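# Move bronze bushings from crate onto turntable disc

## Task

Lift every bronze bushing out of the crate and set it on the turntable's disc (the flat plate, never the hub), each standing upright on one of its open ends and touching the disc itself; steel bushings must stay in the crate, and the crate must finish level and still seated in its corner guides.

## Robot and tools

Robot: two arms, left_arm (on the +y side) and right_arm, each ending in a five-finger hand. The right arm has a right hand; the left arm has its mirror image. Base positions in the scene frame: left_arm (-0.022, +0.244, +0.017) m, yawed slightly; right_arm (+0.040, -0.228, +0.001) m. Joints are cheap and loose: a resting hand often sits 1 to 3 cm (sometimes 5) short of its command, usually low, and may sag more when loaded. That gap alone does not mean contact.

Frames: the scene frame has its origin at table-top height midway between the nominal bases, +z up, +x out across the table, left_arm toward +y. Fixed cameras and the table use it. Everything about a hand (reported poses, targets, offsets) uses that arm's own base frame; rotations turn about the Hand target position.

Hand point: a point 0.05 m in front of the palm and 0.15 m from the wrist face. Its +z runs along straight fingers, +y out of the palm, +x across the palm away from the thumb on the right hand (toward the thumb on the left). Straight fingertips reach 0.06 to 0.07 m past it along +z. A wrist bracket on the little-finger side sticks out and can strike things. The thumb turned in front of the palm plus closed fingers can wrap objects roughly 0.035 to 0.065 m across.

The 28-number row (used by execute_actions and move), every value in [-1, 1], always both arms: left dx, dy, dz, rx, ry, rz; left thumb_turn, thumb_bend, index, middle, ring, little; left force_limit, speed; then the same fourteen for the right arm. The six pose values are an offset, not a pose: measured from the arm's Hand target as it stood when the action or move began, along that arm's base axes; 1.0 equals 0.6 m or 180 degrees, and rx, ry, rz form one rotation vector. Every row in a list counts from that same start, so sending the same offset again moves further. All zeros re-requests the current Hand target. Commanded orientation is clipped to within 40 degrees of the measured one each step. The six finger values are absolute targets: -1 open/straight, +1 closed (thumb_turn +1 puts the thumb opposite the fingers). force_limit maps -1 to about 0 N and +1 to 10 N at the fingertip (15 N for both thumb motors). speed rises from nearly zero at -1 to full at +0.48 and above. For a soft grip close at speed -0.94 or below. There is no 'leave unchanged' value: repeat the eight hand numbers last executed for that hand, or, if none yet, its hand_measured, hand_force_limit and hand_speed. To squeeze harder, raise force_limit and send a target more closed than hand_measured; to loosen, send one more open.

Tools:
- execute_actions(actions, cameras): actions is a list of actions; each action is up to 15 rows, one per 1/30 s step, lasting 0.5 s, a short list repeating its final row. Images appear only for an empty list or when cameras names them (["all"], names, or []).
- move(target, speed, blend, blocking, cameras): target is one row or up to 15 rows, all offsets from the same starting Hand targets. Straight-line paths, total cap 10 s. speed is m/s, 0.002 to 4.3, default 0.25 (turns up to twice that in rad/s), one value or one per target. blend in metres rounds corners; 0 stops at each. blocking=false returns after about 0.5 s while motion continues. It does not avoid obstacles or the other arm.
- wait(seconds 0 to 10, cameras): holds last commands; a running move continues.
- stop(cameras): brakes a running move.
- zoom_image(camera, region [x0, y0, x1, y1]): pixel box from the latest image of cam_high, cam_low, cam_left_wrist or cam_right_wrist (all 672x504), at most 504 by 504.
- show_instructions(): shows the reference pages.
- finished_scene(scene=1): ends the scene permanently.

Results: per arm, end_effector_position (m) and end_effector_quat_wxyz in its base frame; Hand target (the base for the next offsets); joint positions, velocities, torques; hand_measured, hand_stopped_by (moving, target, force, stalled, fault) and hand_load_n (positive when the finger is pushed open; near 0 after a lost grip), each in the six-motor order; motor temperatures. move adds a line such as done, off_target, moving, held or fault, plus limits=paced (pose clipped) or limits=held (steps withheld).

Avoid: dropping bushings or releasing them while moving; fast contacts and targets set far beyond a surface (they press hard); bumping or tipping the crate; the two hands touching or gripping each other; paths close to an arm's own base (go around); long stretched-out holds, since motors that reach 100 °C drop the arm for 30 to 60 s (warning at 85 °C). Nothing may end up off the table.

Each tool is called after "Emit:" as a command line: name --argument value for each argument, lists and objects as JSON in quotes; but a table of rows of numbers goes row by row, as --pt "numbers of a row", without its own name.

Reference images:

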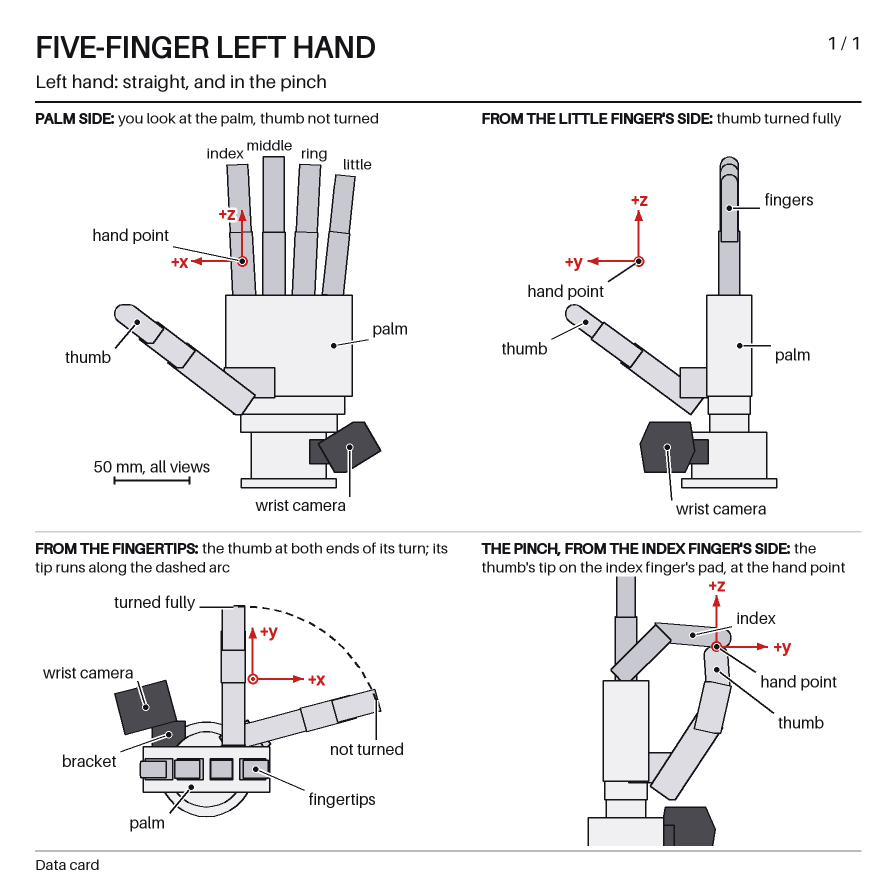

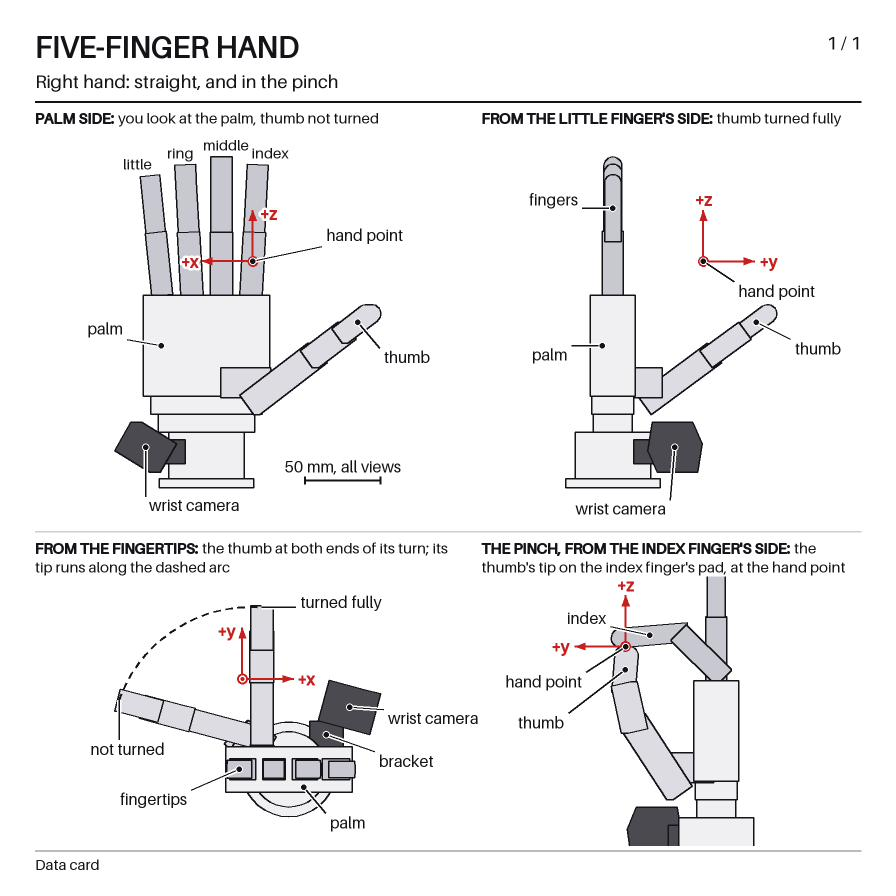

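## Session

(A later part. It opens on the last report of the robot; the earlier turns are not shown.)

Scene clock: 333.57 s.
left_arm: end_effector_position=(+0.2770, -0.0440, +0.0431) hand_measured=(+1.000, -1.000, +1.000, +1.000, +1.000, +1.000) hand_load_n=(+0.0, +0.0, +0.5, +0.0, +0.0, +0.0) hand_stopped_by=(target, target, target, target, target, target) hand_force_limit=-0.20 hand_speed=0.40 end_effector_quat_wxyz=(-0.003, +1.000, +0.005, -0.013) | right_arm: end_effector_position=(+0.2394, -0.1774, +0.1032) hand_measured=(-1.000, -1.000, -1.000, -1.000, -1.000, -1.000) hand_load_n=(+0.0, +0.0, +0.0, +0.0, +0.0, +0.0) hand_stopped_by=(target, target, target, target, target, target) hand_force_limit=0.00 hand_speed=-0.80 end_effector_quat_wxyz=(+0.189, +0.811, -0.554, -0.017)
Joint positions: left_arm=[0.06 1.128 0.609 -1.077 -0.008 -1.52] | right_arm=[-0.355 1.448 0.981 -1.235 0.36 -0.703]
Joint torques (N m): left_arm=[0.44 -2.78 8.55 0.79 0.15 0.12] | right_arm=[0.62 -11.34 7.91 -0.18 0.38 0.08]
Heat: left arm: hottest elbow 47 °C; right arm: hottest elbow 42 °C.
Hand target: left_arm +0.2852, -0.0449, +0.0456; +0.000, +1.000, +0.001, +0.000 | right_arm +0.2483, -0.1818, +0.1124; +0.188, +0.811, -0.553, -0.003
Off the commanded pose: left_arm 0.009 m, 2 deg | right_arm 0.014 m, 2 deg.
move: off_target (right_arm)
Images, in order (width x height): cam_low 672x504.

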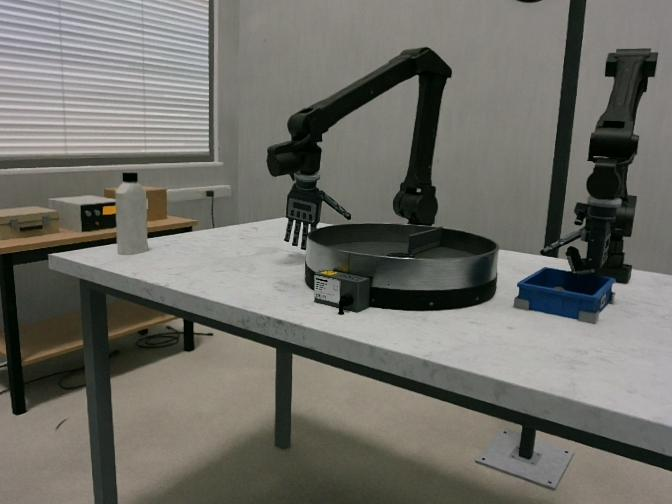

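Emit:
move --pt "0.0 0.0 -0.014 0 0 0 1 -1 1 1 1 1 -0.2 0.4 0 0 0 0 0 0 -1 -1 -1 -1 -1 -1 0 -0.8" --speed 0.04 --cameras '[]'

Emit:
move --pt "0.02 0.0 0.25 0 0 0 1 -1 1 1 1 1 -0.2 0.4 0 0 0 0 0 0 -1 -1 -1 -1 -1 -1 0 -0.8" --speed 0.2 --cameras '["cam_low", "cam_high", "cam_right_wrist"]'

Emit:
zoom_image --camera "cam_low" --region '[500, 240, 640, 340]'

Emit:
zoom_image --camera "cam_high" --region '[420, 100, 500, 180]'

Scene clock: 335.13 s.
left_arm: end_effector_position=(+0.2774, -0.0440, +0.0359) hand_measured=(+1.000, -1.000, +1.000, +1.000, +1.000, +1.000) hand_load_n=(+0.0, +0.0, +0.0, +0.0, +0.0, +0.0) hand_stopped_by=(target, target, target, target, target, target) hand_force_limit=-0.20 hand_speed=0.40 end_effector_quat_wxyz=(-0.003, +1.000, +0.004, -0.012) | right_arm: end_effector_position=(+0.2394, -0.1774, +0.1032) hand_measured=(-1.000, -1.000, -1.000, -1.000, -1.000, -1.000) hand_load_n=(+0.0, +0.0, +0.0, +0.0, +0.0, +0.0) hand_stopped_by=(target, target, target, target, target, target) hand_force_limit=0.00 hand_speed=-0.80 end_effector_quat_wxyz=(+0.189, +0.811, -0.554, -0.017)
Joint positions: left_arm=[0.06 1.142 0.597 -1.049 -0.008 -1.519] | right_arm=[-0.355 1.448 0.981 -1.235 0.36 -0.703]
Joint torques (N m): left_arm=[0.5 -2.67 8.28 0.87 0.16 0.11] | right_arm=[0.62 -11.34 7.92 -0.18 0.37 0.08]
Heat: left arm: hottest elbow 47 °C; right arm: hottest elbow 42 °C.
Hand target: left_arm +0.2852, -0.0449, +0.0372; +0.000, +1.000, +0.001, +0.000 | right_arm +0.2483, -0.1818, +0.1124; +0.188, +0.811, -0.553, -0.003
Off the commanded pose: left_arm 0.008 m, 1 deg | right_arm 0.014 m, 2 deg.
move: off_target (right_arm)
No camera images: "cameras" was empty.

Scene clock: 336.80 s.
left_arm: end_effector_position=(+0.2833, -0.0433, +0.1622) hand_measured=(+1.000, -1.000, +1.000, +1.000, +1.000, +1.000) hand_load_n=(+0.0, +0.0, +0.0, +0.0, +0.0, +0.0) hand_stopped_by=(target, target, target, target, target, target) hand_force_limit=-0.20 hand_speed=0.40 end_effector_quat_wxyz=(-0.003, +1.000, +0.010, -0.027) | right_arm: end_effector_position=(+0.2394, -0.1774, +0.1032) hand_measured=(-1.000, -1.000, -1.000, -1.000, -1.000, -1.000) hand_load_n=(+0.0, +0.0, +0.0, +0.0, +0.0, +0.0) hand_stopped_by=(target, target, target, target, target, target) hand_force_limit=0.00 hand_speed=-0.80 end_effector_quat_wxyz=(+0.189, +0.811, -0.554, -0.017)
Joint positions: left_arm=[0.06 1.041 0.884 -1.468 -0.008 -1.531] | right_arm=[-0.355 1.448 0.981 -1.235 0.36 -0.703]
Joint torques (N m): left_arm=[0.21 -3.6 13.61 -0.53 0.14 0.09] | right_arm=[0.56 -11.34 7.92 -0.2 0.38 0.08]
Heat: left arm: hottest elbow 47 °C; right arm: hottest elbow 42 °C.
Hand target: left_arm +0.2972, -0.0449, +0.1872; +0.000, +1.000, +0.001, +0.000 | right_arm +0.2483, -0.1818, +0.1124; +0.188, +0.811, -0.553, -0.003
Off the commanded pose: left_arm 0.029 m, 3 deg | right_arm 0.014 m, 2 deg.
move: off_target (left_arm, right_arm)
Images, in order (width x height): cam_high 672x504, cam_low 672x504, cam_right_wrist 672x504.

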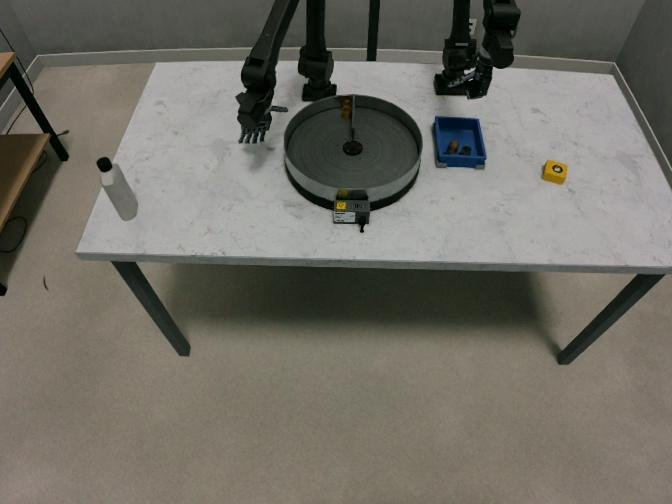

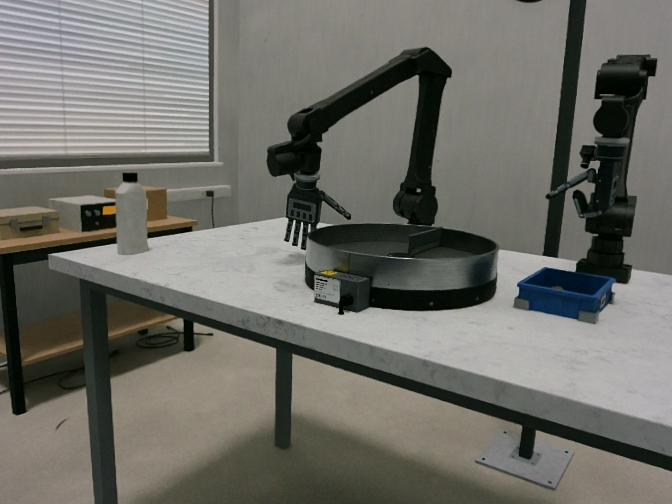

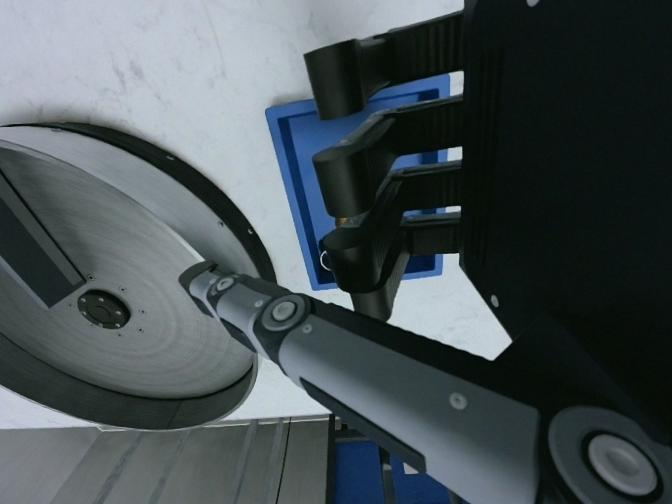

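Scaled by 3.600 from the camera's 672x504 image, which has a finer 960x720 frame.

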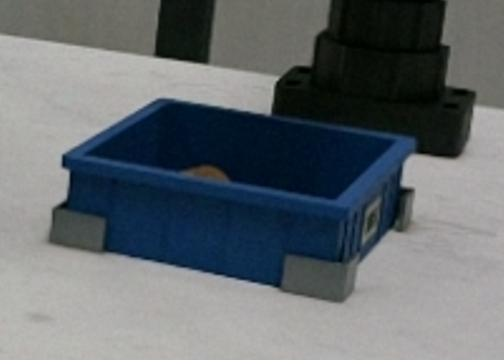

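Scaled by 6.300 from the camera's 672x504 image, which has a finer 960x720 frame.

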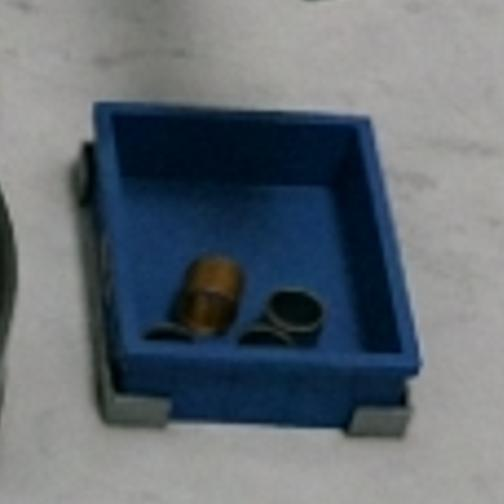

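Emit:
execute_actions --actions '[[[0,0,0,0,0,0,1,-1,-1,-1,-1,-1,-0.2,0.4,0,0,0,0,0,0,-1,-1,-1,-1,-1,-1,0,-0.8]]]' --cameras '["all"]'

Scene clock: 339.43 s.
left_arm: end_effector_position=(+0.2833, -0.0433, +0.1622) hand_measured=(+1.000, -1.000, -1.000, -1.000, -1.000, -1.000) hand_load_n=(+0.0, +0.0, +0.0, +0.0, +0.0, +0.0) hand_stopped_by=(target, target, target, target, target, target) hand_force_limit=-0.20 hand_speed=0.40 end_effector_quat_wxyz=(-0.003, +1.000, +0.010, -0.027) | right_arm: end_effector_position=(+0.2394, -0.1774, +0.1032) hand_measured=(-1.000, -1.000, -1.000, -1.000, -1.000, -1.000) hand_load_n=(+0.0, +0.0, +0.0, +0.0, +0.0, +0.0) hand_stopped_by=(target, target, target, target, target, target) hand_force_limit=0.00 hand_speed=-0.80 end_effector_quat_wxyz=(+0.189, +0.811, -0.554, -0.017)
Joint positions: left_arm=[0.06 1.041 0.884 -1.468 -0.008 -1.531] | right_arm=[-0.355 1.448 0.981 -1.235 0.36 -0.703]
Joint torques (N m): left_arm=[0.21 -3.55 13.61 -0.51 0.12 0.09] | right_arm=[0.62 -11.34 7.91 -0.18 0.38 0.08]
Heat: left arm: hottest elbow 48 °C; right arm: hottest elbow 42 °C.
Hand target: left_arm +0.2972, -0.0449, +0.1872; +0.000, +1.000, +0.001, +0.000 | right_arm +0.2483, -0.1818, +0.1124; +0.188, +0.811, -0.553, -0.003
Off the commanded pose: left_arm 0.029 m, 3 deg | right_arm 0.014 m, 2 deg.
camera_calibration:
cam_left_wrist: T_world_to_cam=[[0.197102, 0.980358, 0.00698411, -0.0146773], [0.861571, -0.176611, 0.475924, -0.332568], [0.46781, -0.0877885, -0.879458, 0.121636], [0, 0, 0, 1]] pos_world=[0.232521, -0.0336678, 0.265354]

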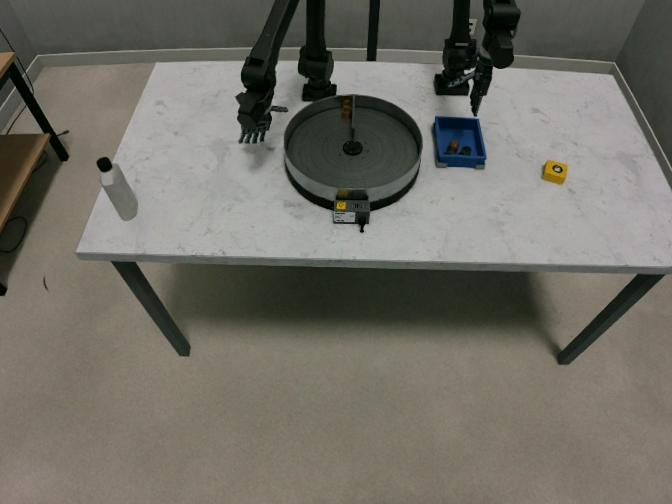

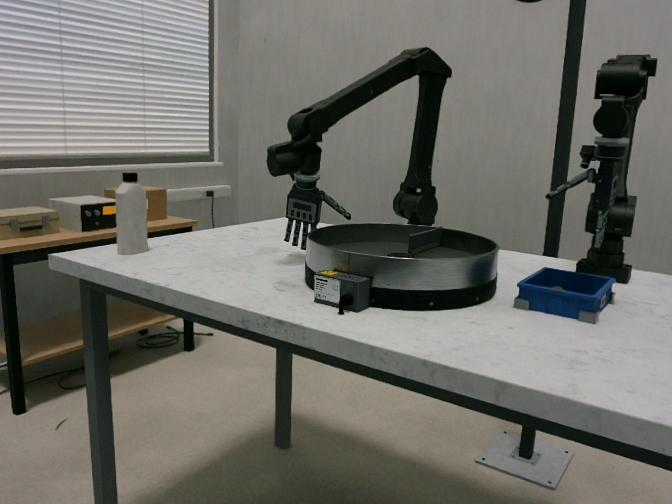

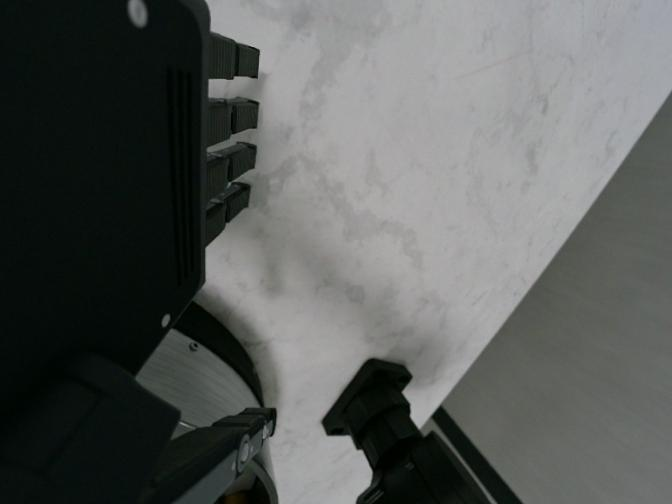

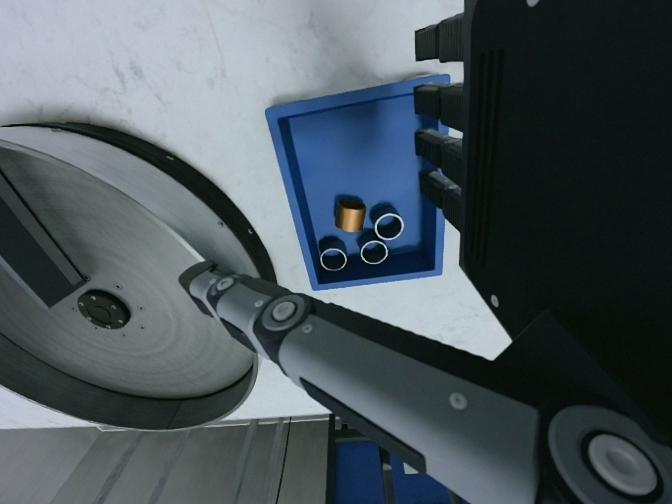

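Emit:
zoom_image --camera "cam_right_wrist" --region '[260, 70, 460, 300]'

Emit:
zoom_image --camera "cam_right_wrist" --region '[300, 180, 420, 290]'

Scaled by 2.191 from the camera's 672x504 image, which has a finer 960x720 frame.

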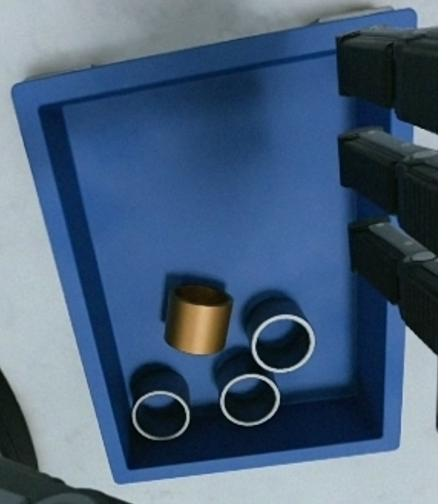

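Scaled by 4.200 from the camera's 672x504 image, which has a finer 960x720 frame.

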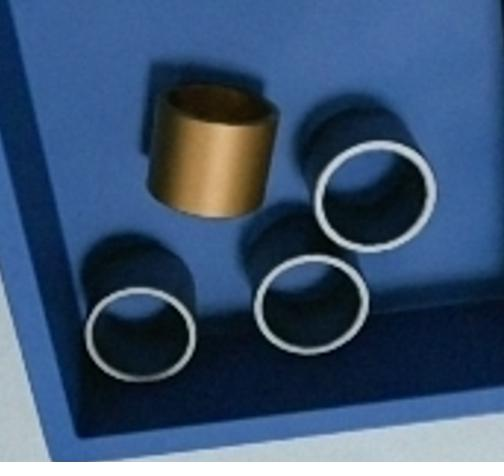

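Emit:
move --pt "0.110 -0.100 -0.070 0 0 0 1 -1 -1 1 1 1 -0.2 0.4 0 0 0 0 0 0 -1 -1 -1 -1 -1 -1 0 -0.8" --speed 0.15 --cameras '["cam_right_wrist"]'

Scene clock: 353.33 s.
left_arm: end_effector_position=(+0.3360, -0.1003, +0.1253) hand_measured=(+1.000, -1.000, -1.000, +1.000, +1.000, +1.000) hand_load_n=(+0.0, +0.0, -0.5, +0.0, +0.0, +0.0) hand_stopped_by=(target, target, target, target, target, target) hand_force_limit=-0.20 hand_speed=0.40 end_effector_quat_wxyz=(-0.007, +0.999, -0.004, -0.034) | right_arm: end_effector_position=(+0.2394, -0.1774, +0.1032) hand_measured=(-1.000, -1.000, -1.000, -1.000, -1.000, -1.000) hand_load_n=(+0.0, +0.0, +0.0, +0.0, +0.0, +0.0) hand_stopped_by=(target, target, target, target, target, target) hand_force_limit=0.00 hand_speed=-0.80 end_effector_quat_wxyz=(+0.189, +0.811, -0.554, -0.017)
Joint positions: left_arm=[-0.132 1.239 0.933 -1.334 -0.005 -1.695] | right_arm=[-0.355 1.448 0.981 -1.235 0.36 -0.703]
Joint torques (N m): left_arm=[-0.56 -5.07 13.2 0.66 0.03 -0.16] | right_arm=[0.62 -11.34 7.91 -0.2 0.38 0.08]
Heat: left arm: hottest elbow 52 °C; right arm: hottest elbow 42 °C.
Hand target: left_arm +0.3632, -0.1049, +0.1452; +0.000, +1.000, +0.001, +0.000 | right_arm +0.2483, -0.1818, +0.1124; +0.188, +0.811, -0.553, -0.003
Off the commanded pose: left_arm 0.034 m, 4 deg | right_arm 0.014 m, 2 deg.
move: off_target (left_arm, right_arm)
Images, in order (width x height): cam_right_wrist 672x504.

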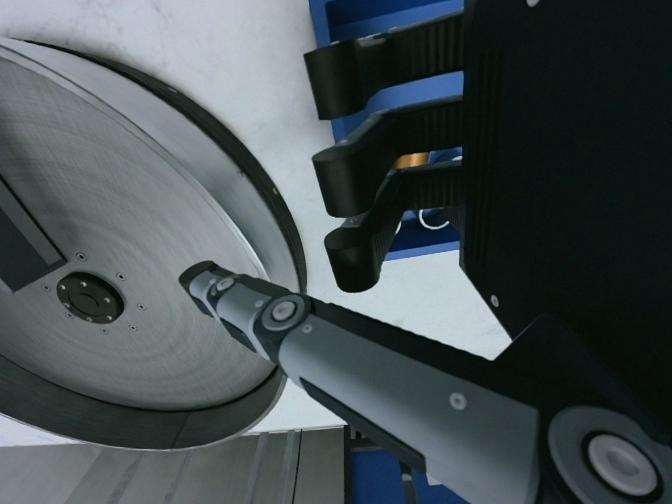

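Emit:
move --pt "0.012 0 -0.078 0 0 0 1 -1 -1 1 1 1 -0.2 0.4 0 0 0 0 0 0 -1 -1 -1 -1 -1 -1 0 -0.8" --speed 0.08 --cameras '["cam_right_wrist","cam_high"]'

Emit:
zoom_image --camera "cam_high" --region '[420, 90, 500, 180]'

Emit:
zoom_image --camera "cam_right_wrist" --region '[300, 80, 480, 280]'

Scene clock: 355.10 s.
left_arm: end_effector_position=(+0.3612, -0.1037, +0.0960) hand_measured=(+1.000, -1.000, -1.000, +1.000, +1.000, +1.000) hand_load_n=(+0.0, +0.0, +0.0, +0.0, +0.0, +0.0) hand_stopped_by=(target, target, target, target, target, target) hand_force_limit=-0.20 hand_speed=0.40 end_effector_quat_wxyz=(-0.004, +1.000, -0.004, -0.012) | right_arm: end_effector_position=(+0.2394, -0.1774, +0.1032) hand_measured=(-1.000, -1.000, -1.000, -1.000, -1.000, -1.000) hand_load_n=(+0.0, +0.0, +0.0, +0.0, +0.0, +0.5) hand_stopped_by=(target, target, target, target, target, target) hand_force_limit=0.00 hand_speed=-0.80 end_effector_quat_wxyz=(+0.189, +0.811, -0.554, -0.017)
Joint positions: left_arm=[-0.132 1.306 0.907 -1.196 -0.005 -1.695] | right_arm=[-0.355 1.448 0.981 -1.235 0.36 -0.703]
Joint torques (N m): left_arm=[-0.32 -5.83 9.06 0.77 0.01 -0.14] | right_arm=[0.62 -11.34 7.91 -0.2 0.37 0.08]
Heat: left arm: hottest elbow 51 °C; right arm: hottest elbow 42 °C.
Hand target: left_arm +0.3704, -0.1049, +0.0984; +0.000, +1.000, +0.001, +0.000 | right_arm +0.2483, -0.1818, +0.1124; +0.188, +0.811, -0.553, -0.003
Off the commanded pose: left_arm 0.010 m, 2 deg | right_arm 0.014 m, 2 deg.
move: off_target (right_arm)
Images, in order (width x height): cam_high 672x504, cam_right_wrist 672x504.

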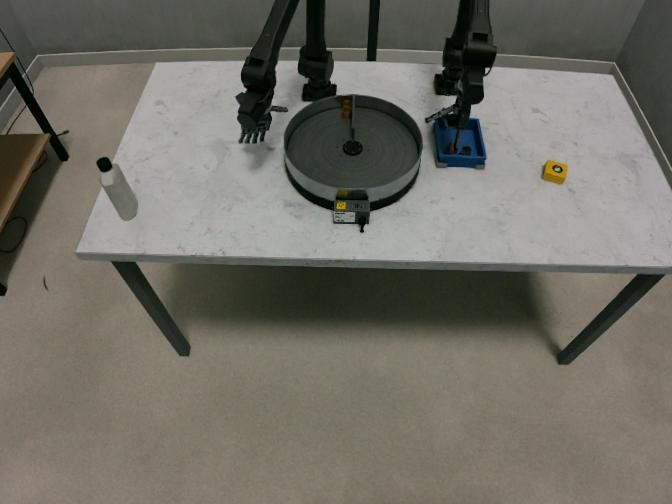

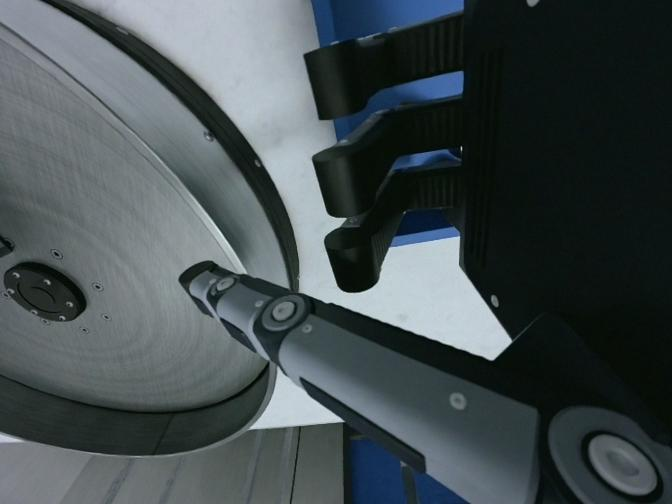

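Scaled by 5.600 from the camera's 672x504 image, which has a finer 960x720 frame.

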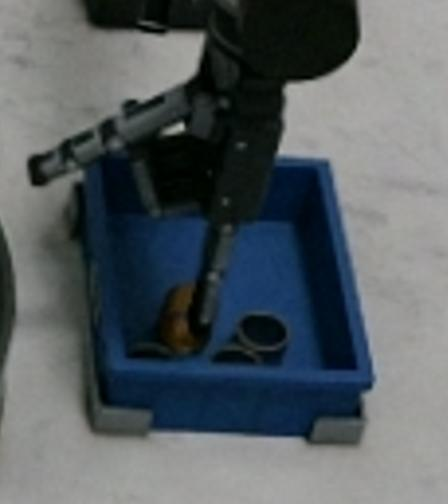

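Scaled by 2.520 from the camera's 672x504 image, which has a finer 960x720 frame.

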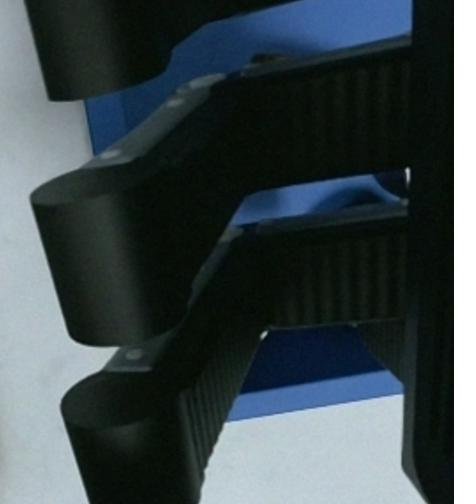

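Emit:
zoom_image --camera "cam_high" --region '[440, 130, 480, 165]'

Scaled by 12.600 from the camera's 672x504 image, which has a finer 960x720 frame.

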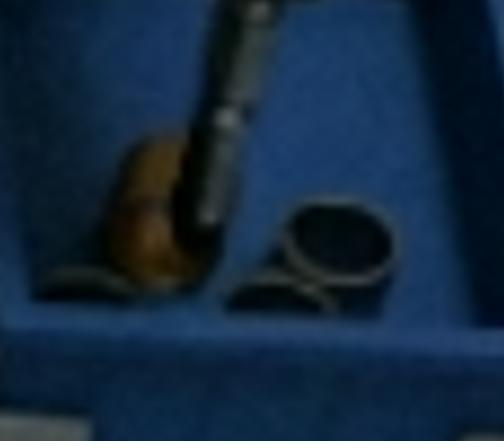

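Emit:
move --pt "-0.010 -0.010 0 0 0 0 1 -1 -1 1 1 1 -0.2 0.4 0 0 0 0 0 0 -1 -1 -1 -1 -1 -1 0 -0.8" --speed 0.08 --cameras '["cam_high"]'

Emit:
zoom_image --camera "cam_high" --region '[440, 130, 480, 165]'

Scene clock: 359.87 s.
left_arm: end_effector_position=(+0.3563, -0.1079, +0.0925) hand_measured=(+1.000, -1.000, -1.000, +1.000, +1.000, +1.000) hand_load_n=(+0.0, +0.0, +0.0, +0.0, +0.0, +0.0) hand_stopped_by=(target, target, target, target, target, target) hand_force_limit=-0.20 hand_speed=0.40 end_effector_quat_wxyz=(-0.005, +1.000, -0.008, -0.016) | right_arm: end_effector_position=(+0.2394, -0.1774, +0.1032) hand_measured=(-1.000, -1.000, -1.000, -1.000, -1.000, -1.000) hand_load_n=(+0.0, +0.0, +0.0, +0.0, +0.0, +0.0) hand_stopped_by=(target, target, target, target, target, target) hand_force_limit=0.00 hand_speed=-0.80 end_effector_quat_wxyz=(+0.189, +0.811, -0.554, -0.017)
Joint positions: left_arm=[-0.146 1.306 0.898 -1.196 -0.005 -1.701] | right_arm=[-0.355 1.448 0.981 -1.235 0.36 -0.703]
Joint torques (N m): left_arm=[-0.73 -6.71 8.87 0.72 0.02 -0.16] | right_arm=[0.62 -11.34 7.92 -0.18 0.37 0.08]
Heat: left arm: hottest elbow 51 °C; right arm: hottest elbow 42 °C.
Hand target: left_arm +0.3644, -0.1109, +0.0984; +0.000, +1.000, +0.001, +0.000 | right_arm +0.2483, -0.1818, +0.1124; +0.188, +0.811, -0.553, -0.003
Off the commanded pose: left_arm 0.010 m, 2 deg | right_arm 0.014 m, 2 deg.
move: off_target (right_arm)
Images, in order (width x height): cam_high 672x504.

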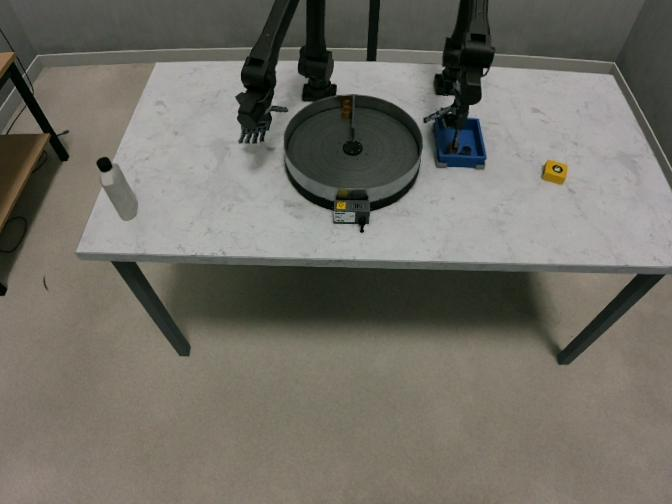

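Scaled by 12.600 from the camera's 672x504 image, which has a finer 960x720 frame.

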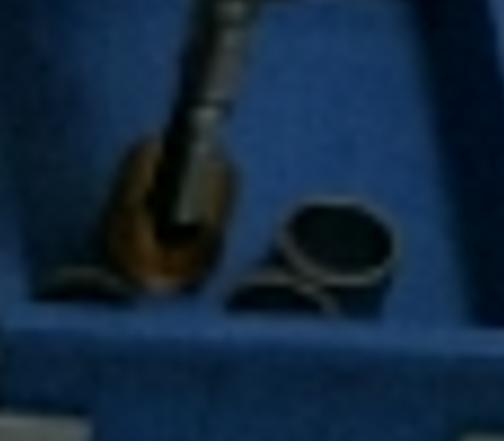

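Emit:
move --pt "0.0 -0.003 -0.052 0 0 0 1 -1 -1 1 1 1 -0.2 0.4 0 0 0 0 0 0 -1 -1 -1 -1 -1 -1 0 -0.8" --speed 0.06 --cameras '["cam_high"]'

Emit:
zoom_image --camera "cam_high" --region '[440, 130, 480, 165]'

Scene clock: 361.40 s.
left_arm: end_effector_position=(+0.3560, -0.1077, +0.0656) hand_measured=(+1.000, -1.000, -1.000, +1.000, +1.000, +1.000) hand_load_n=(+0.0, +0.0, +0.0, +0.0, +0.0, +0.0) hand_stopped_by=(target, target, target, target, target, target) hand_force_limit=-0.20 hand_speed=0.40 end_effector_quat_wxyz=(-0.004, +1.000, -0.005, -0.011) | right_arm: end_effector_position=(+0.2394, -0.1774, +0.1032) hand_measured=(-1.000, -1.000, -1.000, -1.000, -1.000, -1.000) hand_load_n=(+0.0, +0.0, +0.0, +0.0, +0.0, +0.0) hand_stopped_by=(target, target, target, target, target, target) hand_force_limit=0.00 hand_speed=-0.80 end_effector_quat_wxyz=(+0.189, +0.811, -0.554, -0.017)
Joint positions: left_arm=[-0.146 1.332 0.843 -1.104 -0.005 -1.706] | right_arm=[-0.355 1.448 0.981 -1.235 0.36 -0.703]
Joint torques (N m): left_arm=[-0.73 -5.83 8.65 0.79 0.01 -0.16] | right_arm=[0.56 -11.34 7.92 -0.2 0.38 0.07]
Heat: left arm: hottest elbow 50 °C; right arm: hottest elbow 42 °C.
Hand target: left_arm +0.3644, -0.1127, +0.0672; +0.000, +1.000, +0.001, +0.000 | right_arm +0.2483, -0.1818, +0.1124; +0.188, +0.811, -0.553, -0.003
Off the commanded pose: left_arm 0.010 m, 2 deg | right_arm 0.014 m, 2 deg.
move: off_target (right_arm)
Images, in order (width x height): cam_high 672x504.

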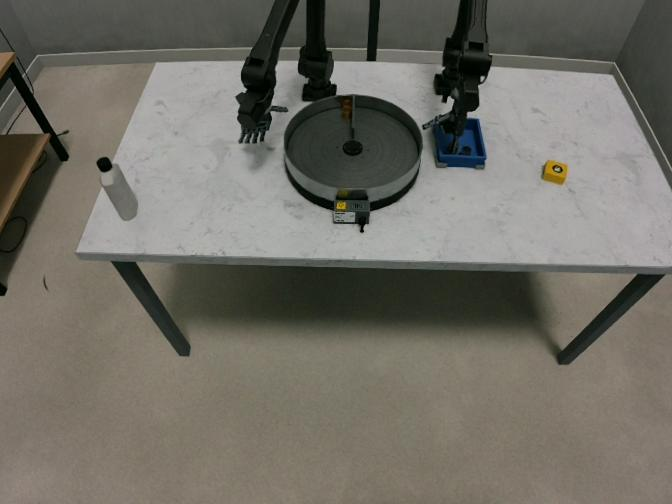

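Scaled by 12.600 from the camera's 672x504 image, which has a finer 960x720 frame.

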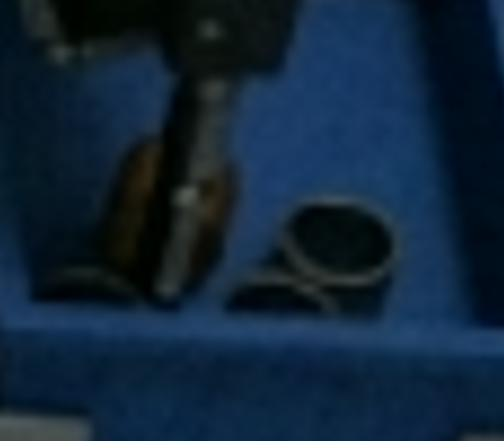

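Emit:
move --pt "0.0 0 -0.012 0 0 0 1 -1 -1 1 1 1 -0.2 0.4 0 0 0 0 0 0 -1 -1 -1 -1 -1 -1 0 -0.8" --pt "-0.075 0.018 -0.012 0 0 0 1 -1 -1 1 1 1 -0.2 0.4 0 0 0 0 0 0 -1 -1 -1 -1 -1 -1 0 -0.8" --speed 0.05 --cameras '["cam_high"]'

Emit:
zoom_image --camera "cam_high" --region '[430, 110, 490, 170]'

Scene clock: 364.17 s.
left_arm: end_effector_position=(+0.3196, -0.1024, +0.0577) hand_measured=(+1.000, -1.000, -1.000, +1.000, +1.000, +1.000) hand_load_n=(+0.0, +0.0, +0.0, +0.0, +0.0, +0.0) hand_stopped_by=(target, target, target, target, target, target) hand_force_limit=-0.20 hand_speed=0.40 end_effector_quat_wxyz=(-0.003, +1.000, -0.005, -0.004) | right_arm: end_effector_position=(+0.2394, -0.1774, +0.1032) hand_measured=(-1.000, -1.000, -1.000, -1.000, -1.000, -1.000) hand_load_n=(+0.0, +0.0, +0.0, +0.0, +0.0, +0.0) hand_stopped_by=(target, target, target, target, target, target) hand_force_limit=0.00 hand_speed=-0.80 end_effector_quat_wxyz=(+0.189, +0.811, -0.554, -0.017)
Joint positions: left_arm=[-0.146 1.231 0.729 -1.077 -0.005 -1.706] | right_arm=[-0.355 1.448 0.981 -1.235 0.36 -0.703]
Joint torques (N m): left_arm=[0.44 -5.42 7.87 0.01 0.01 -0.04] | right_arm=[0.62 -11.34 7.92 -0.18 0.38 0.08]
Heat: left arm: hottest elbow 49 °C; right arm: hottest elbow 42 °C.
Hand target: left_arm +0.3194, -0.1019, +0.0600; +0.000, +1.000, +0.001, +0.000 | right_arm +0.2483, -0.1818, +0.1124; +0.188, +0.811, -0.553, -0.003
Off the commanded pose: left_arm 0.002 m, 1 deg | right_arm 0.014 m, 2 deg.
move: off_target (right_arm)
Images, in order (width x height): cam_high 672x504.

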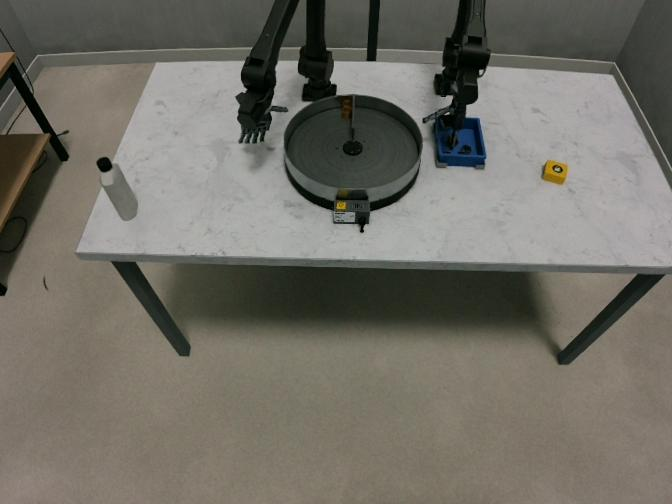

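Scaled by 8.400 from the camera's 672x504 image, which has a finer 960x720 frame.

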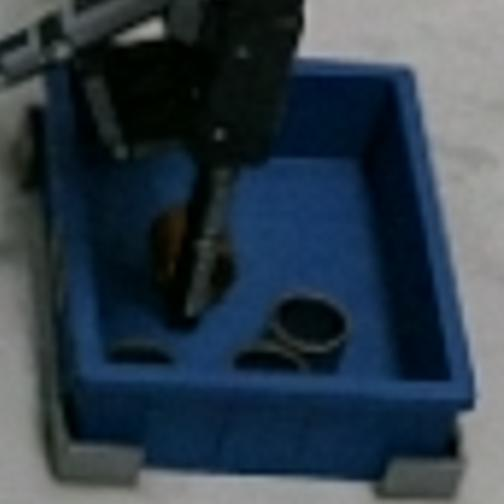

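Emit:
move --pt "-0.085 0.020 0.0 0 0 0 1 -1 -1 1 1 1 -0.2 0.4 0 0 0 0 0 0 -1 -1 -1 -1 -1 -1 0 -0.8" --speed 0.05 --cameras '["cam_high"]'

Emit:
zoom_image --camera "cam_high" --region '[430, 110, 490, 170]'

Scene clock: 366.17 s.
left_arm: end_effector_position=(+0.2702, -0.0934, +0.0564) hand_measured=(+1.000, -1.000, -1.000, +1.000, +1.000, +1.000) hand_load_n=(+0.0, +0.0, +0.0, +0.0, +0.0, +0.0) hand_stopped_by=(target, target, target, target, target, target) hand_force_limit=-0.20 hand_speed=0.40 end_effector_quat_wxyz=(-0.003, +1.000, -0.002, +0.000) | right_arm: end_effector_position=(+0.2394, -0.1774, +0.1032) hand_measured=(-1.000, -1.000, -1.000, -1.000, -1.000, -1.000) hand_load_n=(+0.0, +0.0, +0.0, +0.0, +0.0, +0.0) hand_stopped_by=(target, target, target, target, target, target) hand_force_limit=0.00 hand_speed=-0.80 end_effector_quat_wxyz=(+0.189, +0.811, -0.554, -0.017)
Joint positions: left_arm=[-0.139 1.073 0.609 -1.109 -0.005 -1.706] | right_arm=[-0.355 1.448 0.981 -1.235 0.36 -0.703]
Joint torques (N m): left_arm=[0.67 -3.49 8.34 -0.57 0.01 0.13] | right_arm=[0.62 -11.34 7.92 -0.2 0.38 0.08]
Heat: left arm: hottest elbow 49 °C; right arm: hottest elbow 42 °C.
Hand target: left_arm +0.2684, -0.0899, +0.0600; +0.000, +1.000, +0.001, +0.000 | right_arm +0.2483, -0.1818, +0.1124; +0.188, +0.811, -0.553, -0.003
Off the commanded pose: left_arm 0.005 m, 0 deg | right_arm 0.014 m, 2 deg.
move: off_target (right_arm)
Images, in order (width x height): cam_high 672x504.

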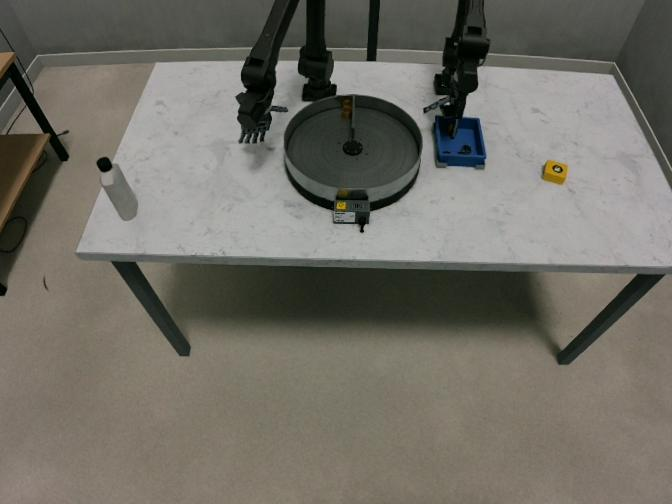

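Scaled by 8.400 from the camera's 672x504 image, which has a finer 960x720 frame.

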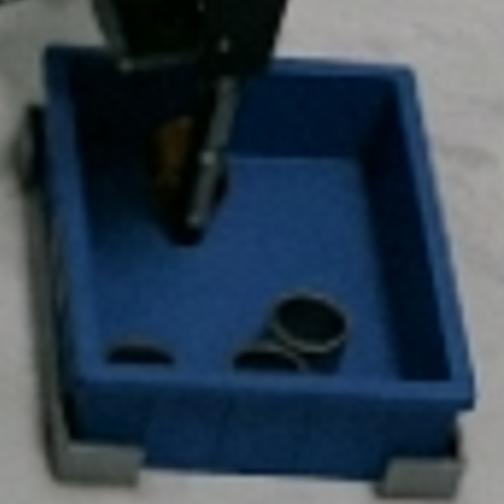

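Emit:
move --pt "0.02 0 0.0 0 0 0 1 -1 -1 1 1 1 -0.2 0.4 0 0 0 0 0 0 -1 -1 -1 -1 -1 -1 0 -0.8" --pt "0.06 0 0.2 0 0 0 1 -1 -1 1 1 1 -0.2 0.4 0 0 0 0 0 0 -1 -1 -1 -1 -1 -1 0 -0.8" --speed 0.15 --cameras '["cam_high","cam_right_wrist"]'

Emit:
zoom_image --camera "cam_high" --region '[430, 110, 490, 170]'

Emit:
zoom_image --camera "cam_right_wrist" --region '[260, 70, 460, 300]'

Scene clock: 369.20 s.
left_arm: end_effector_position=(+0.2894, -0.0897, +0.1543) hand_measured=(+1.000, -1.000, -1.000, +1.000, +1.000, +1.000) hand_load_n=(+0.0, +0.0, +0.0, +0.0, +0.0, +0.0) hand_stopped_by=(target, target, target, target, target, target) hand_force_limit=-0.20 hand_speed=0.40 end_effector_quat_wxyz=(-0.006, +1.000, +0.007, -0.027) | right_arm: end_effector_position=(+0.2394, -0.1774, +0.1032) hand_measured=(-1.000, -1.000, -1.000, -1.000, -1.000, -1.000) hand_load_n=(+0.0, +0.0, +0.0, +0.0, +0.0, +0.0) hand_stopped_by=(target, target, target, target, target, target) hand_force_limit=0.00 hand_speed=-0.80 end_effector_quat_wxyz=(+0.189, +0.811, -0.554, -0.017)
Joint positions: left_arm=[-0.118 1.069 0.883 -1.44 -0.005 -1.703] | right_arm=[-0.355 1.448 0.981 -1.235 0.36 -0.703]
Joint torques (N m): left_arm=[0.67 -4.01 13.55 -0.54 0 0.14] | right_arm=[0.62 -11.34 7.91 -0.2 0.37 0.08]
Heat: left arm: hottest elbow 49 °C; right arm: hottest elbow 42 °C.
Hand target: left_arm +0.3044, -0.0899, +0.1800; +0.000, +1.000, +0.001, +0.000 | right_arm +0.2483, -0.1818, +0.1124; +0.188, +0.811, -0.553, -0.003
Off the commanded pose: left_arm 0.030 m, 3 deg | right_arm 0.014 m, 2 deg.
move: off_target (left_arm, right_arm)
Images, in order (width x height): cam_high 672x504, cam_right_wrist 672x504.

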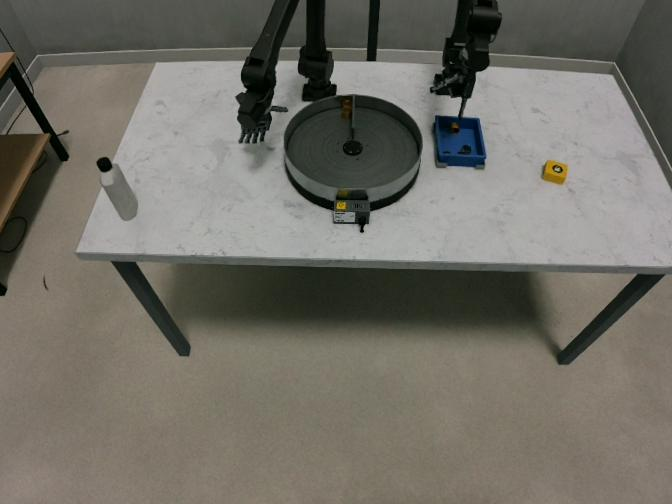

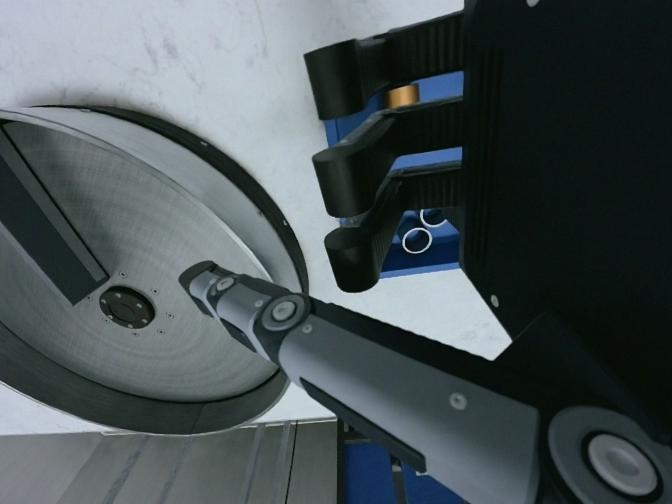

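Scaled by 8.400 from the camera's 672x504 image, which has a finer 960x720 frame.

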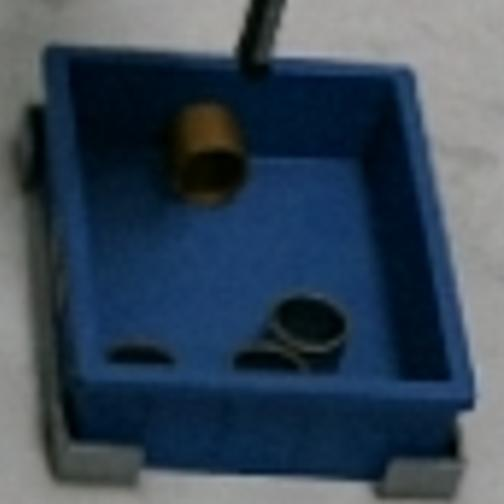

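Scaled by 2.191 from the camera's 672x504 image, which has a finer 960x720 frame.

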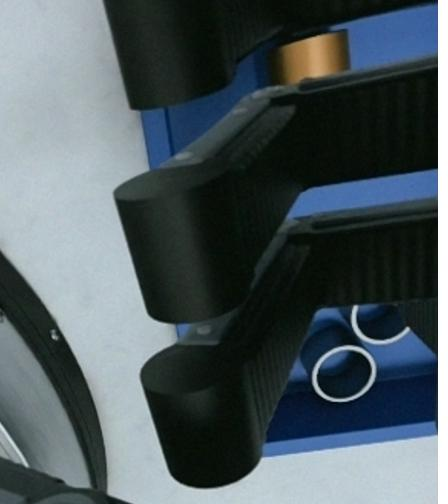

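Emit:
move --pt "0.035 0.09 -0.02 0.1344 0.0985 -0.5413 1 -1 0.04 1 1 1 -0.2 -0.3 0 0 0 0 0 0 -1 -1 -1 -1 -1 -1 0 -0.8" --speed 0.4 --cameras '["cam_right_wrist","cam_low"]'

Emit:
zoom_image --camera "cam_right_wrist" --region '[200, 80, 460, 300]'

Scene clock: 374.37 s.
left_arm: end_effector_position=(+0.3089, -0.0326, +0.1581) hand_measured=(+1.000, -1.000, +0.040, +1.000, +1.000, +1.000) hand_load_n=(+0.0, +0.0, +0.0, +0.0, +0.5, +0.0) hand_stopped_by=(target, target, target, target, target, target) hand_force_limit=-0.20 hand_speed=-0.30 end_effector_quat_wxyz=(+0.169, -0.635, +0.738, +0.154) | right_arm: end_effector_position=(+0.2394, -0.1774, +0.1032) hand_measured=(-1.000, -1.000, -1.000, -1.000, -1.000, -1.000) hand_load_n=(+0.0, +0.0, +0.0, +0.0, +0.0, +0.0) hand_stopped_by=(target, target, target, target, target, target) hand_force_limit=0.00 hand_speed=-0.80 end_effector_quat_wxyz=(+0.189, +0.811, -0.554, -0.017)
Joint positions: left_arm=[-0.268 1.366 1.111 -1.388 -0.456 -0.135] | right_arm=[-0.355 1.448 0.981 -1.235 0.36 -0.703]
Joint torques (N m): left_arm=[-0.26 -7.41 11.59 0.61 -0.34 0.17] | right_arm=[0.62 -11.34 7.91 -0.18 0.37 0.08]
Heat: left arm: hottest elbow 49 °C; right arm: hottest elbow 42 °C.
Hand target: left_arm +0.3254, -0.0359, +0.1680; +0.185, -0.630, +0.742, +0.135 | right_arm +0.2483, -0.1818, +0.1124; +0.188, +0.811, -0.553, -0.003
Off the commanded pose: left_arm 0.020 m, 3 deg | right_arm 0.014 m, 2 deg.
move: off_target (left_arm, right_arm)
Images, in order (width x height): cam_low 672x504, cam_right_wrist 672x504.

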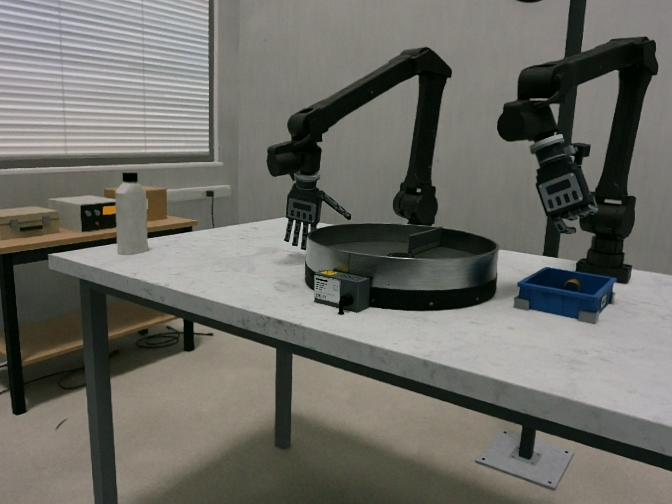

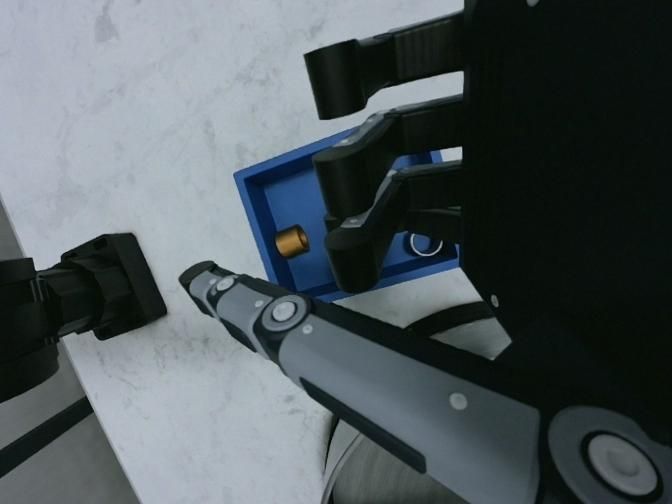

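Scaled by 1.938 from the camera's 672x504 image, which has a finer 960x720 frame.

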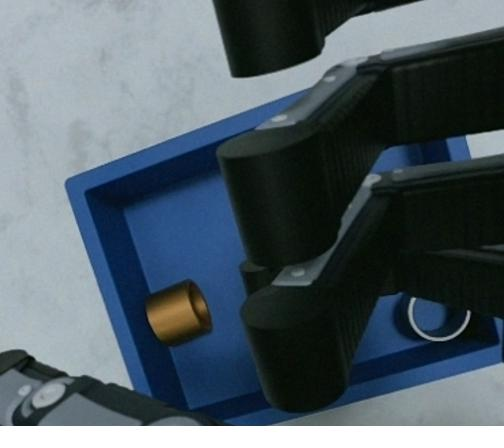

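Emit:
zoom_image --camera "cam_right_wrist" --region '[260, 210, 340, 270]'

Scaled by 6.300 from the camera's 672x504 image, which has a finer 960x720 frame.

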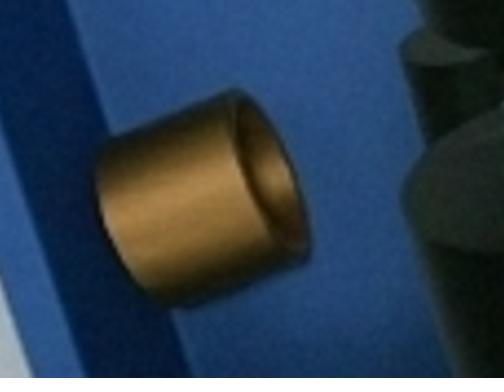

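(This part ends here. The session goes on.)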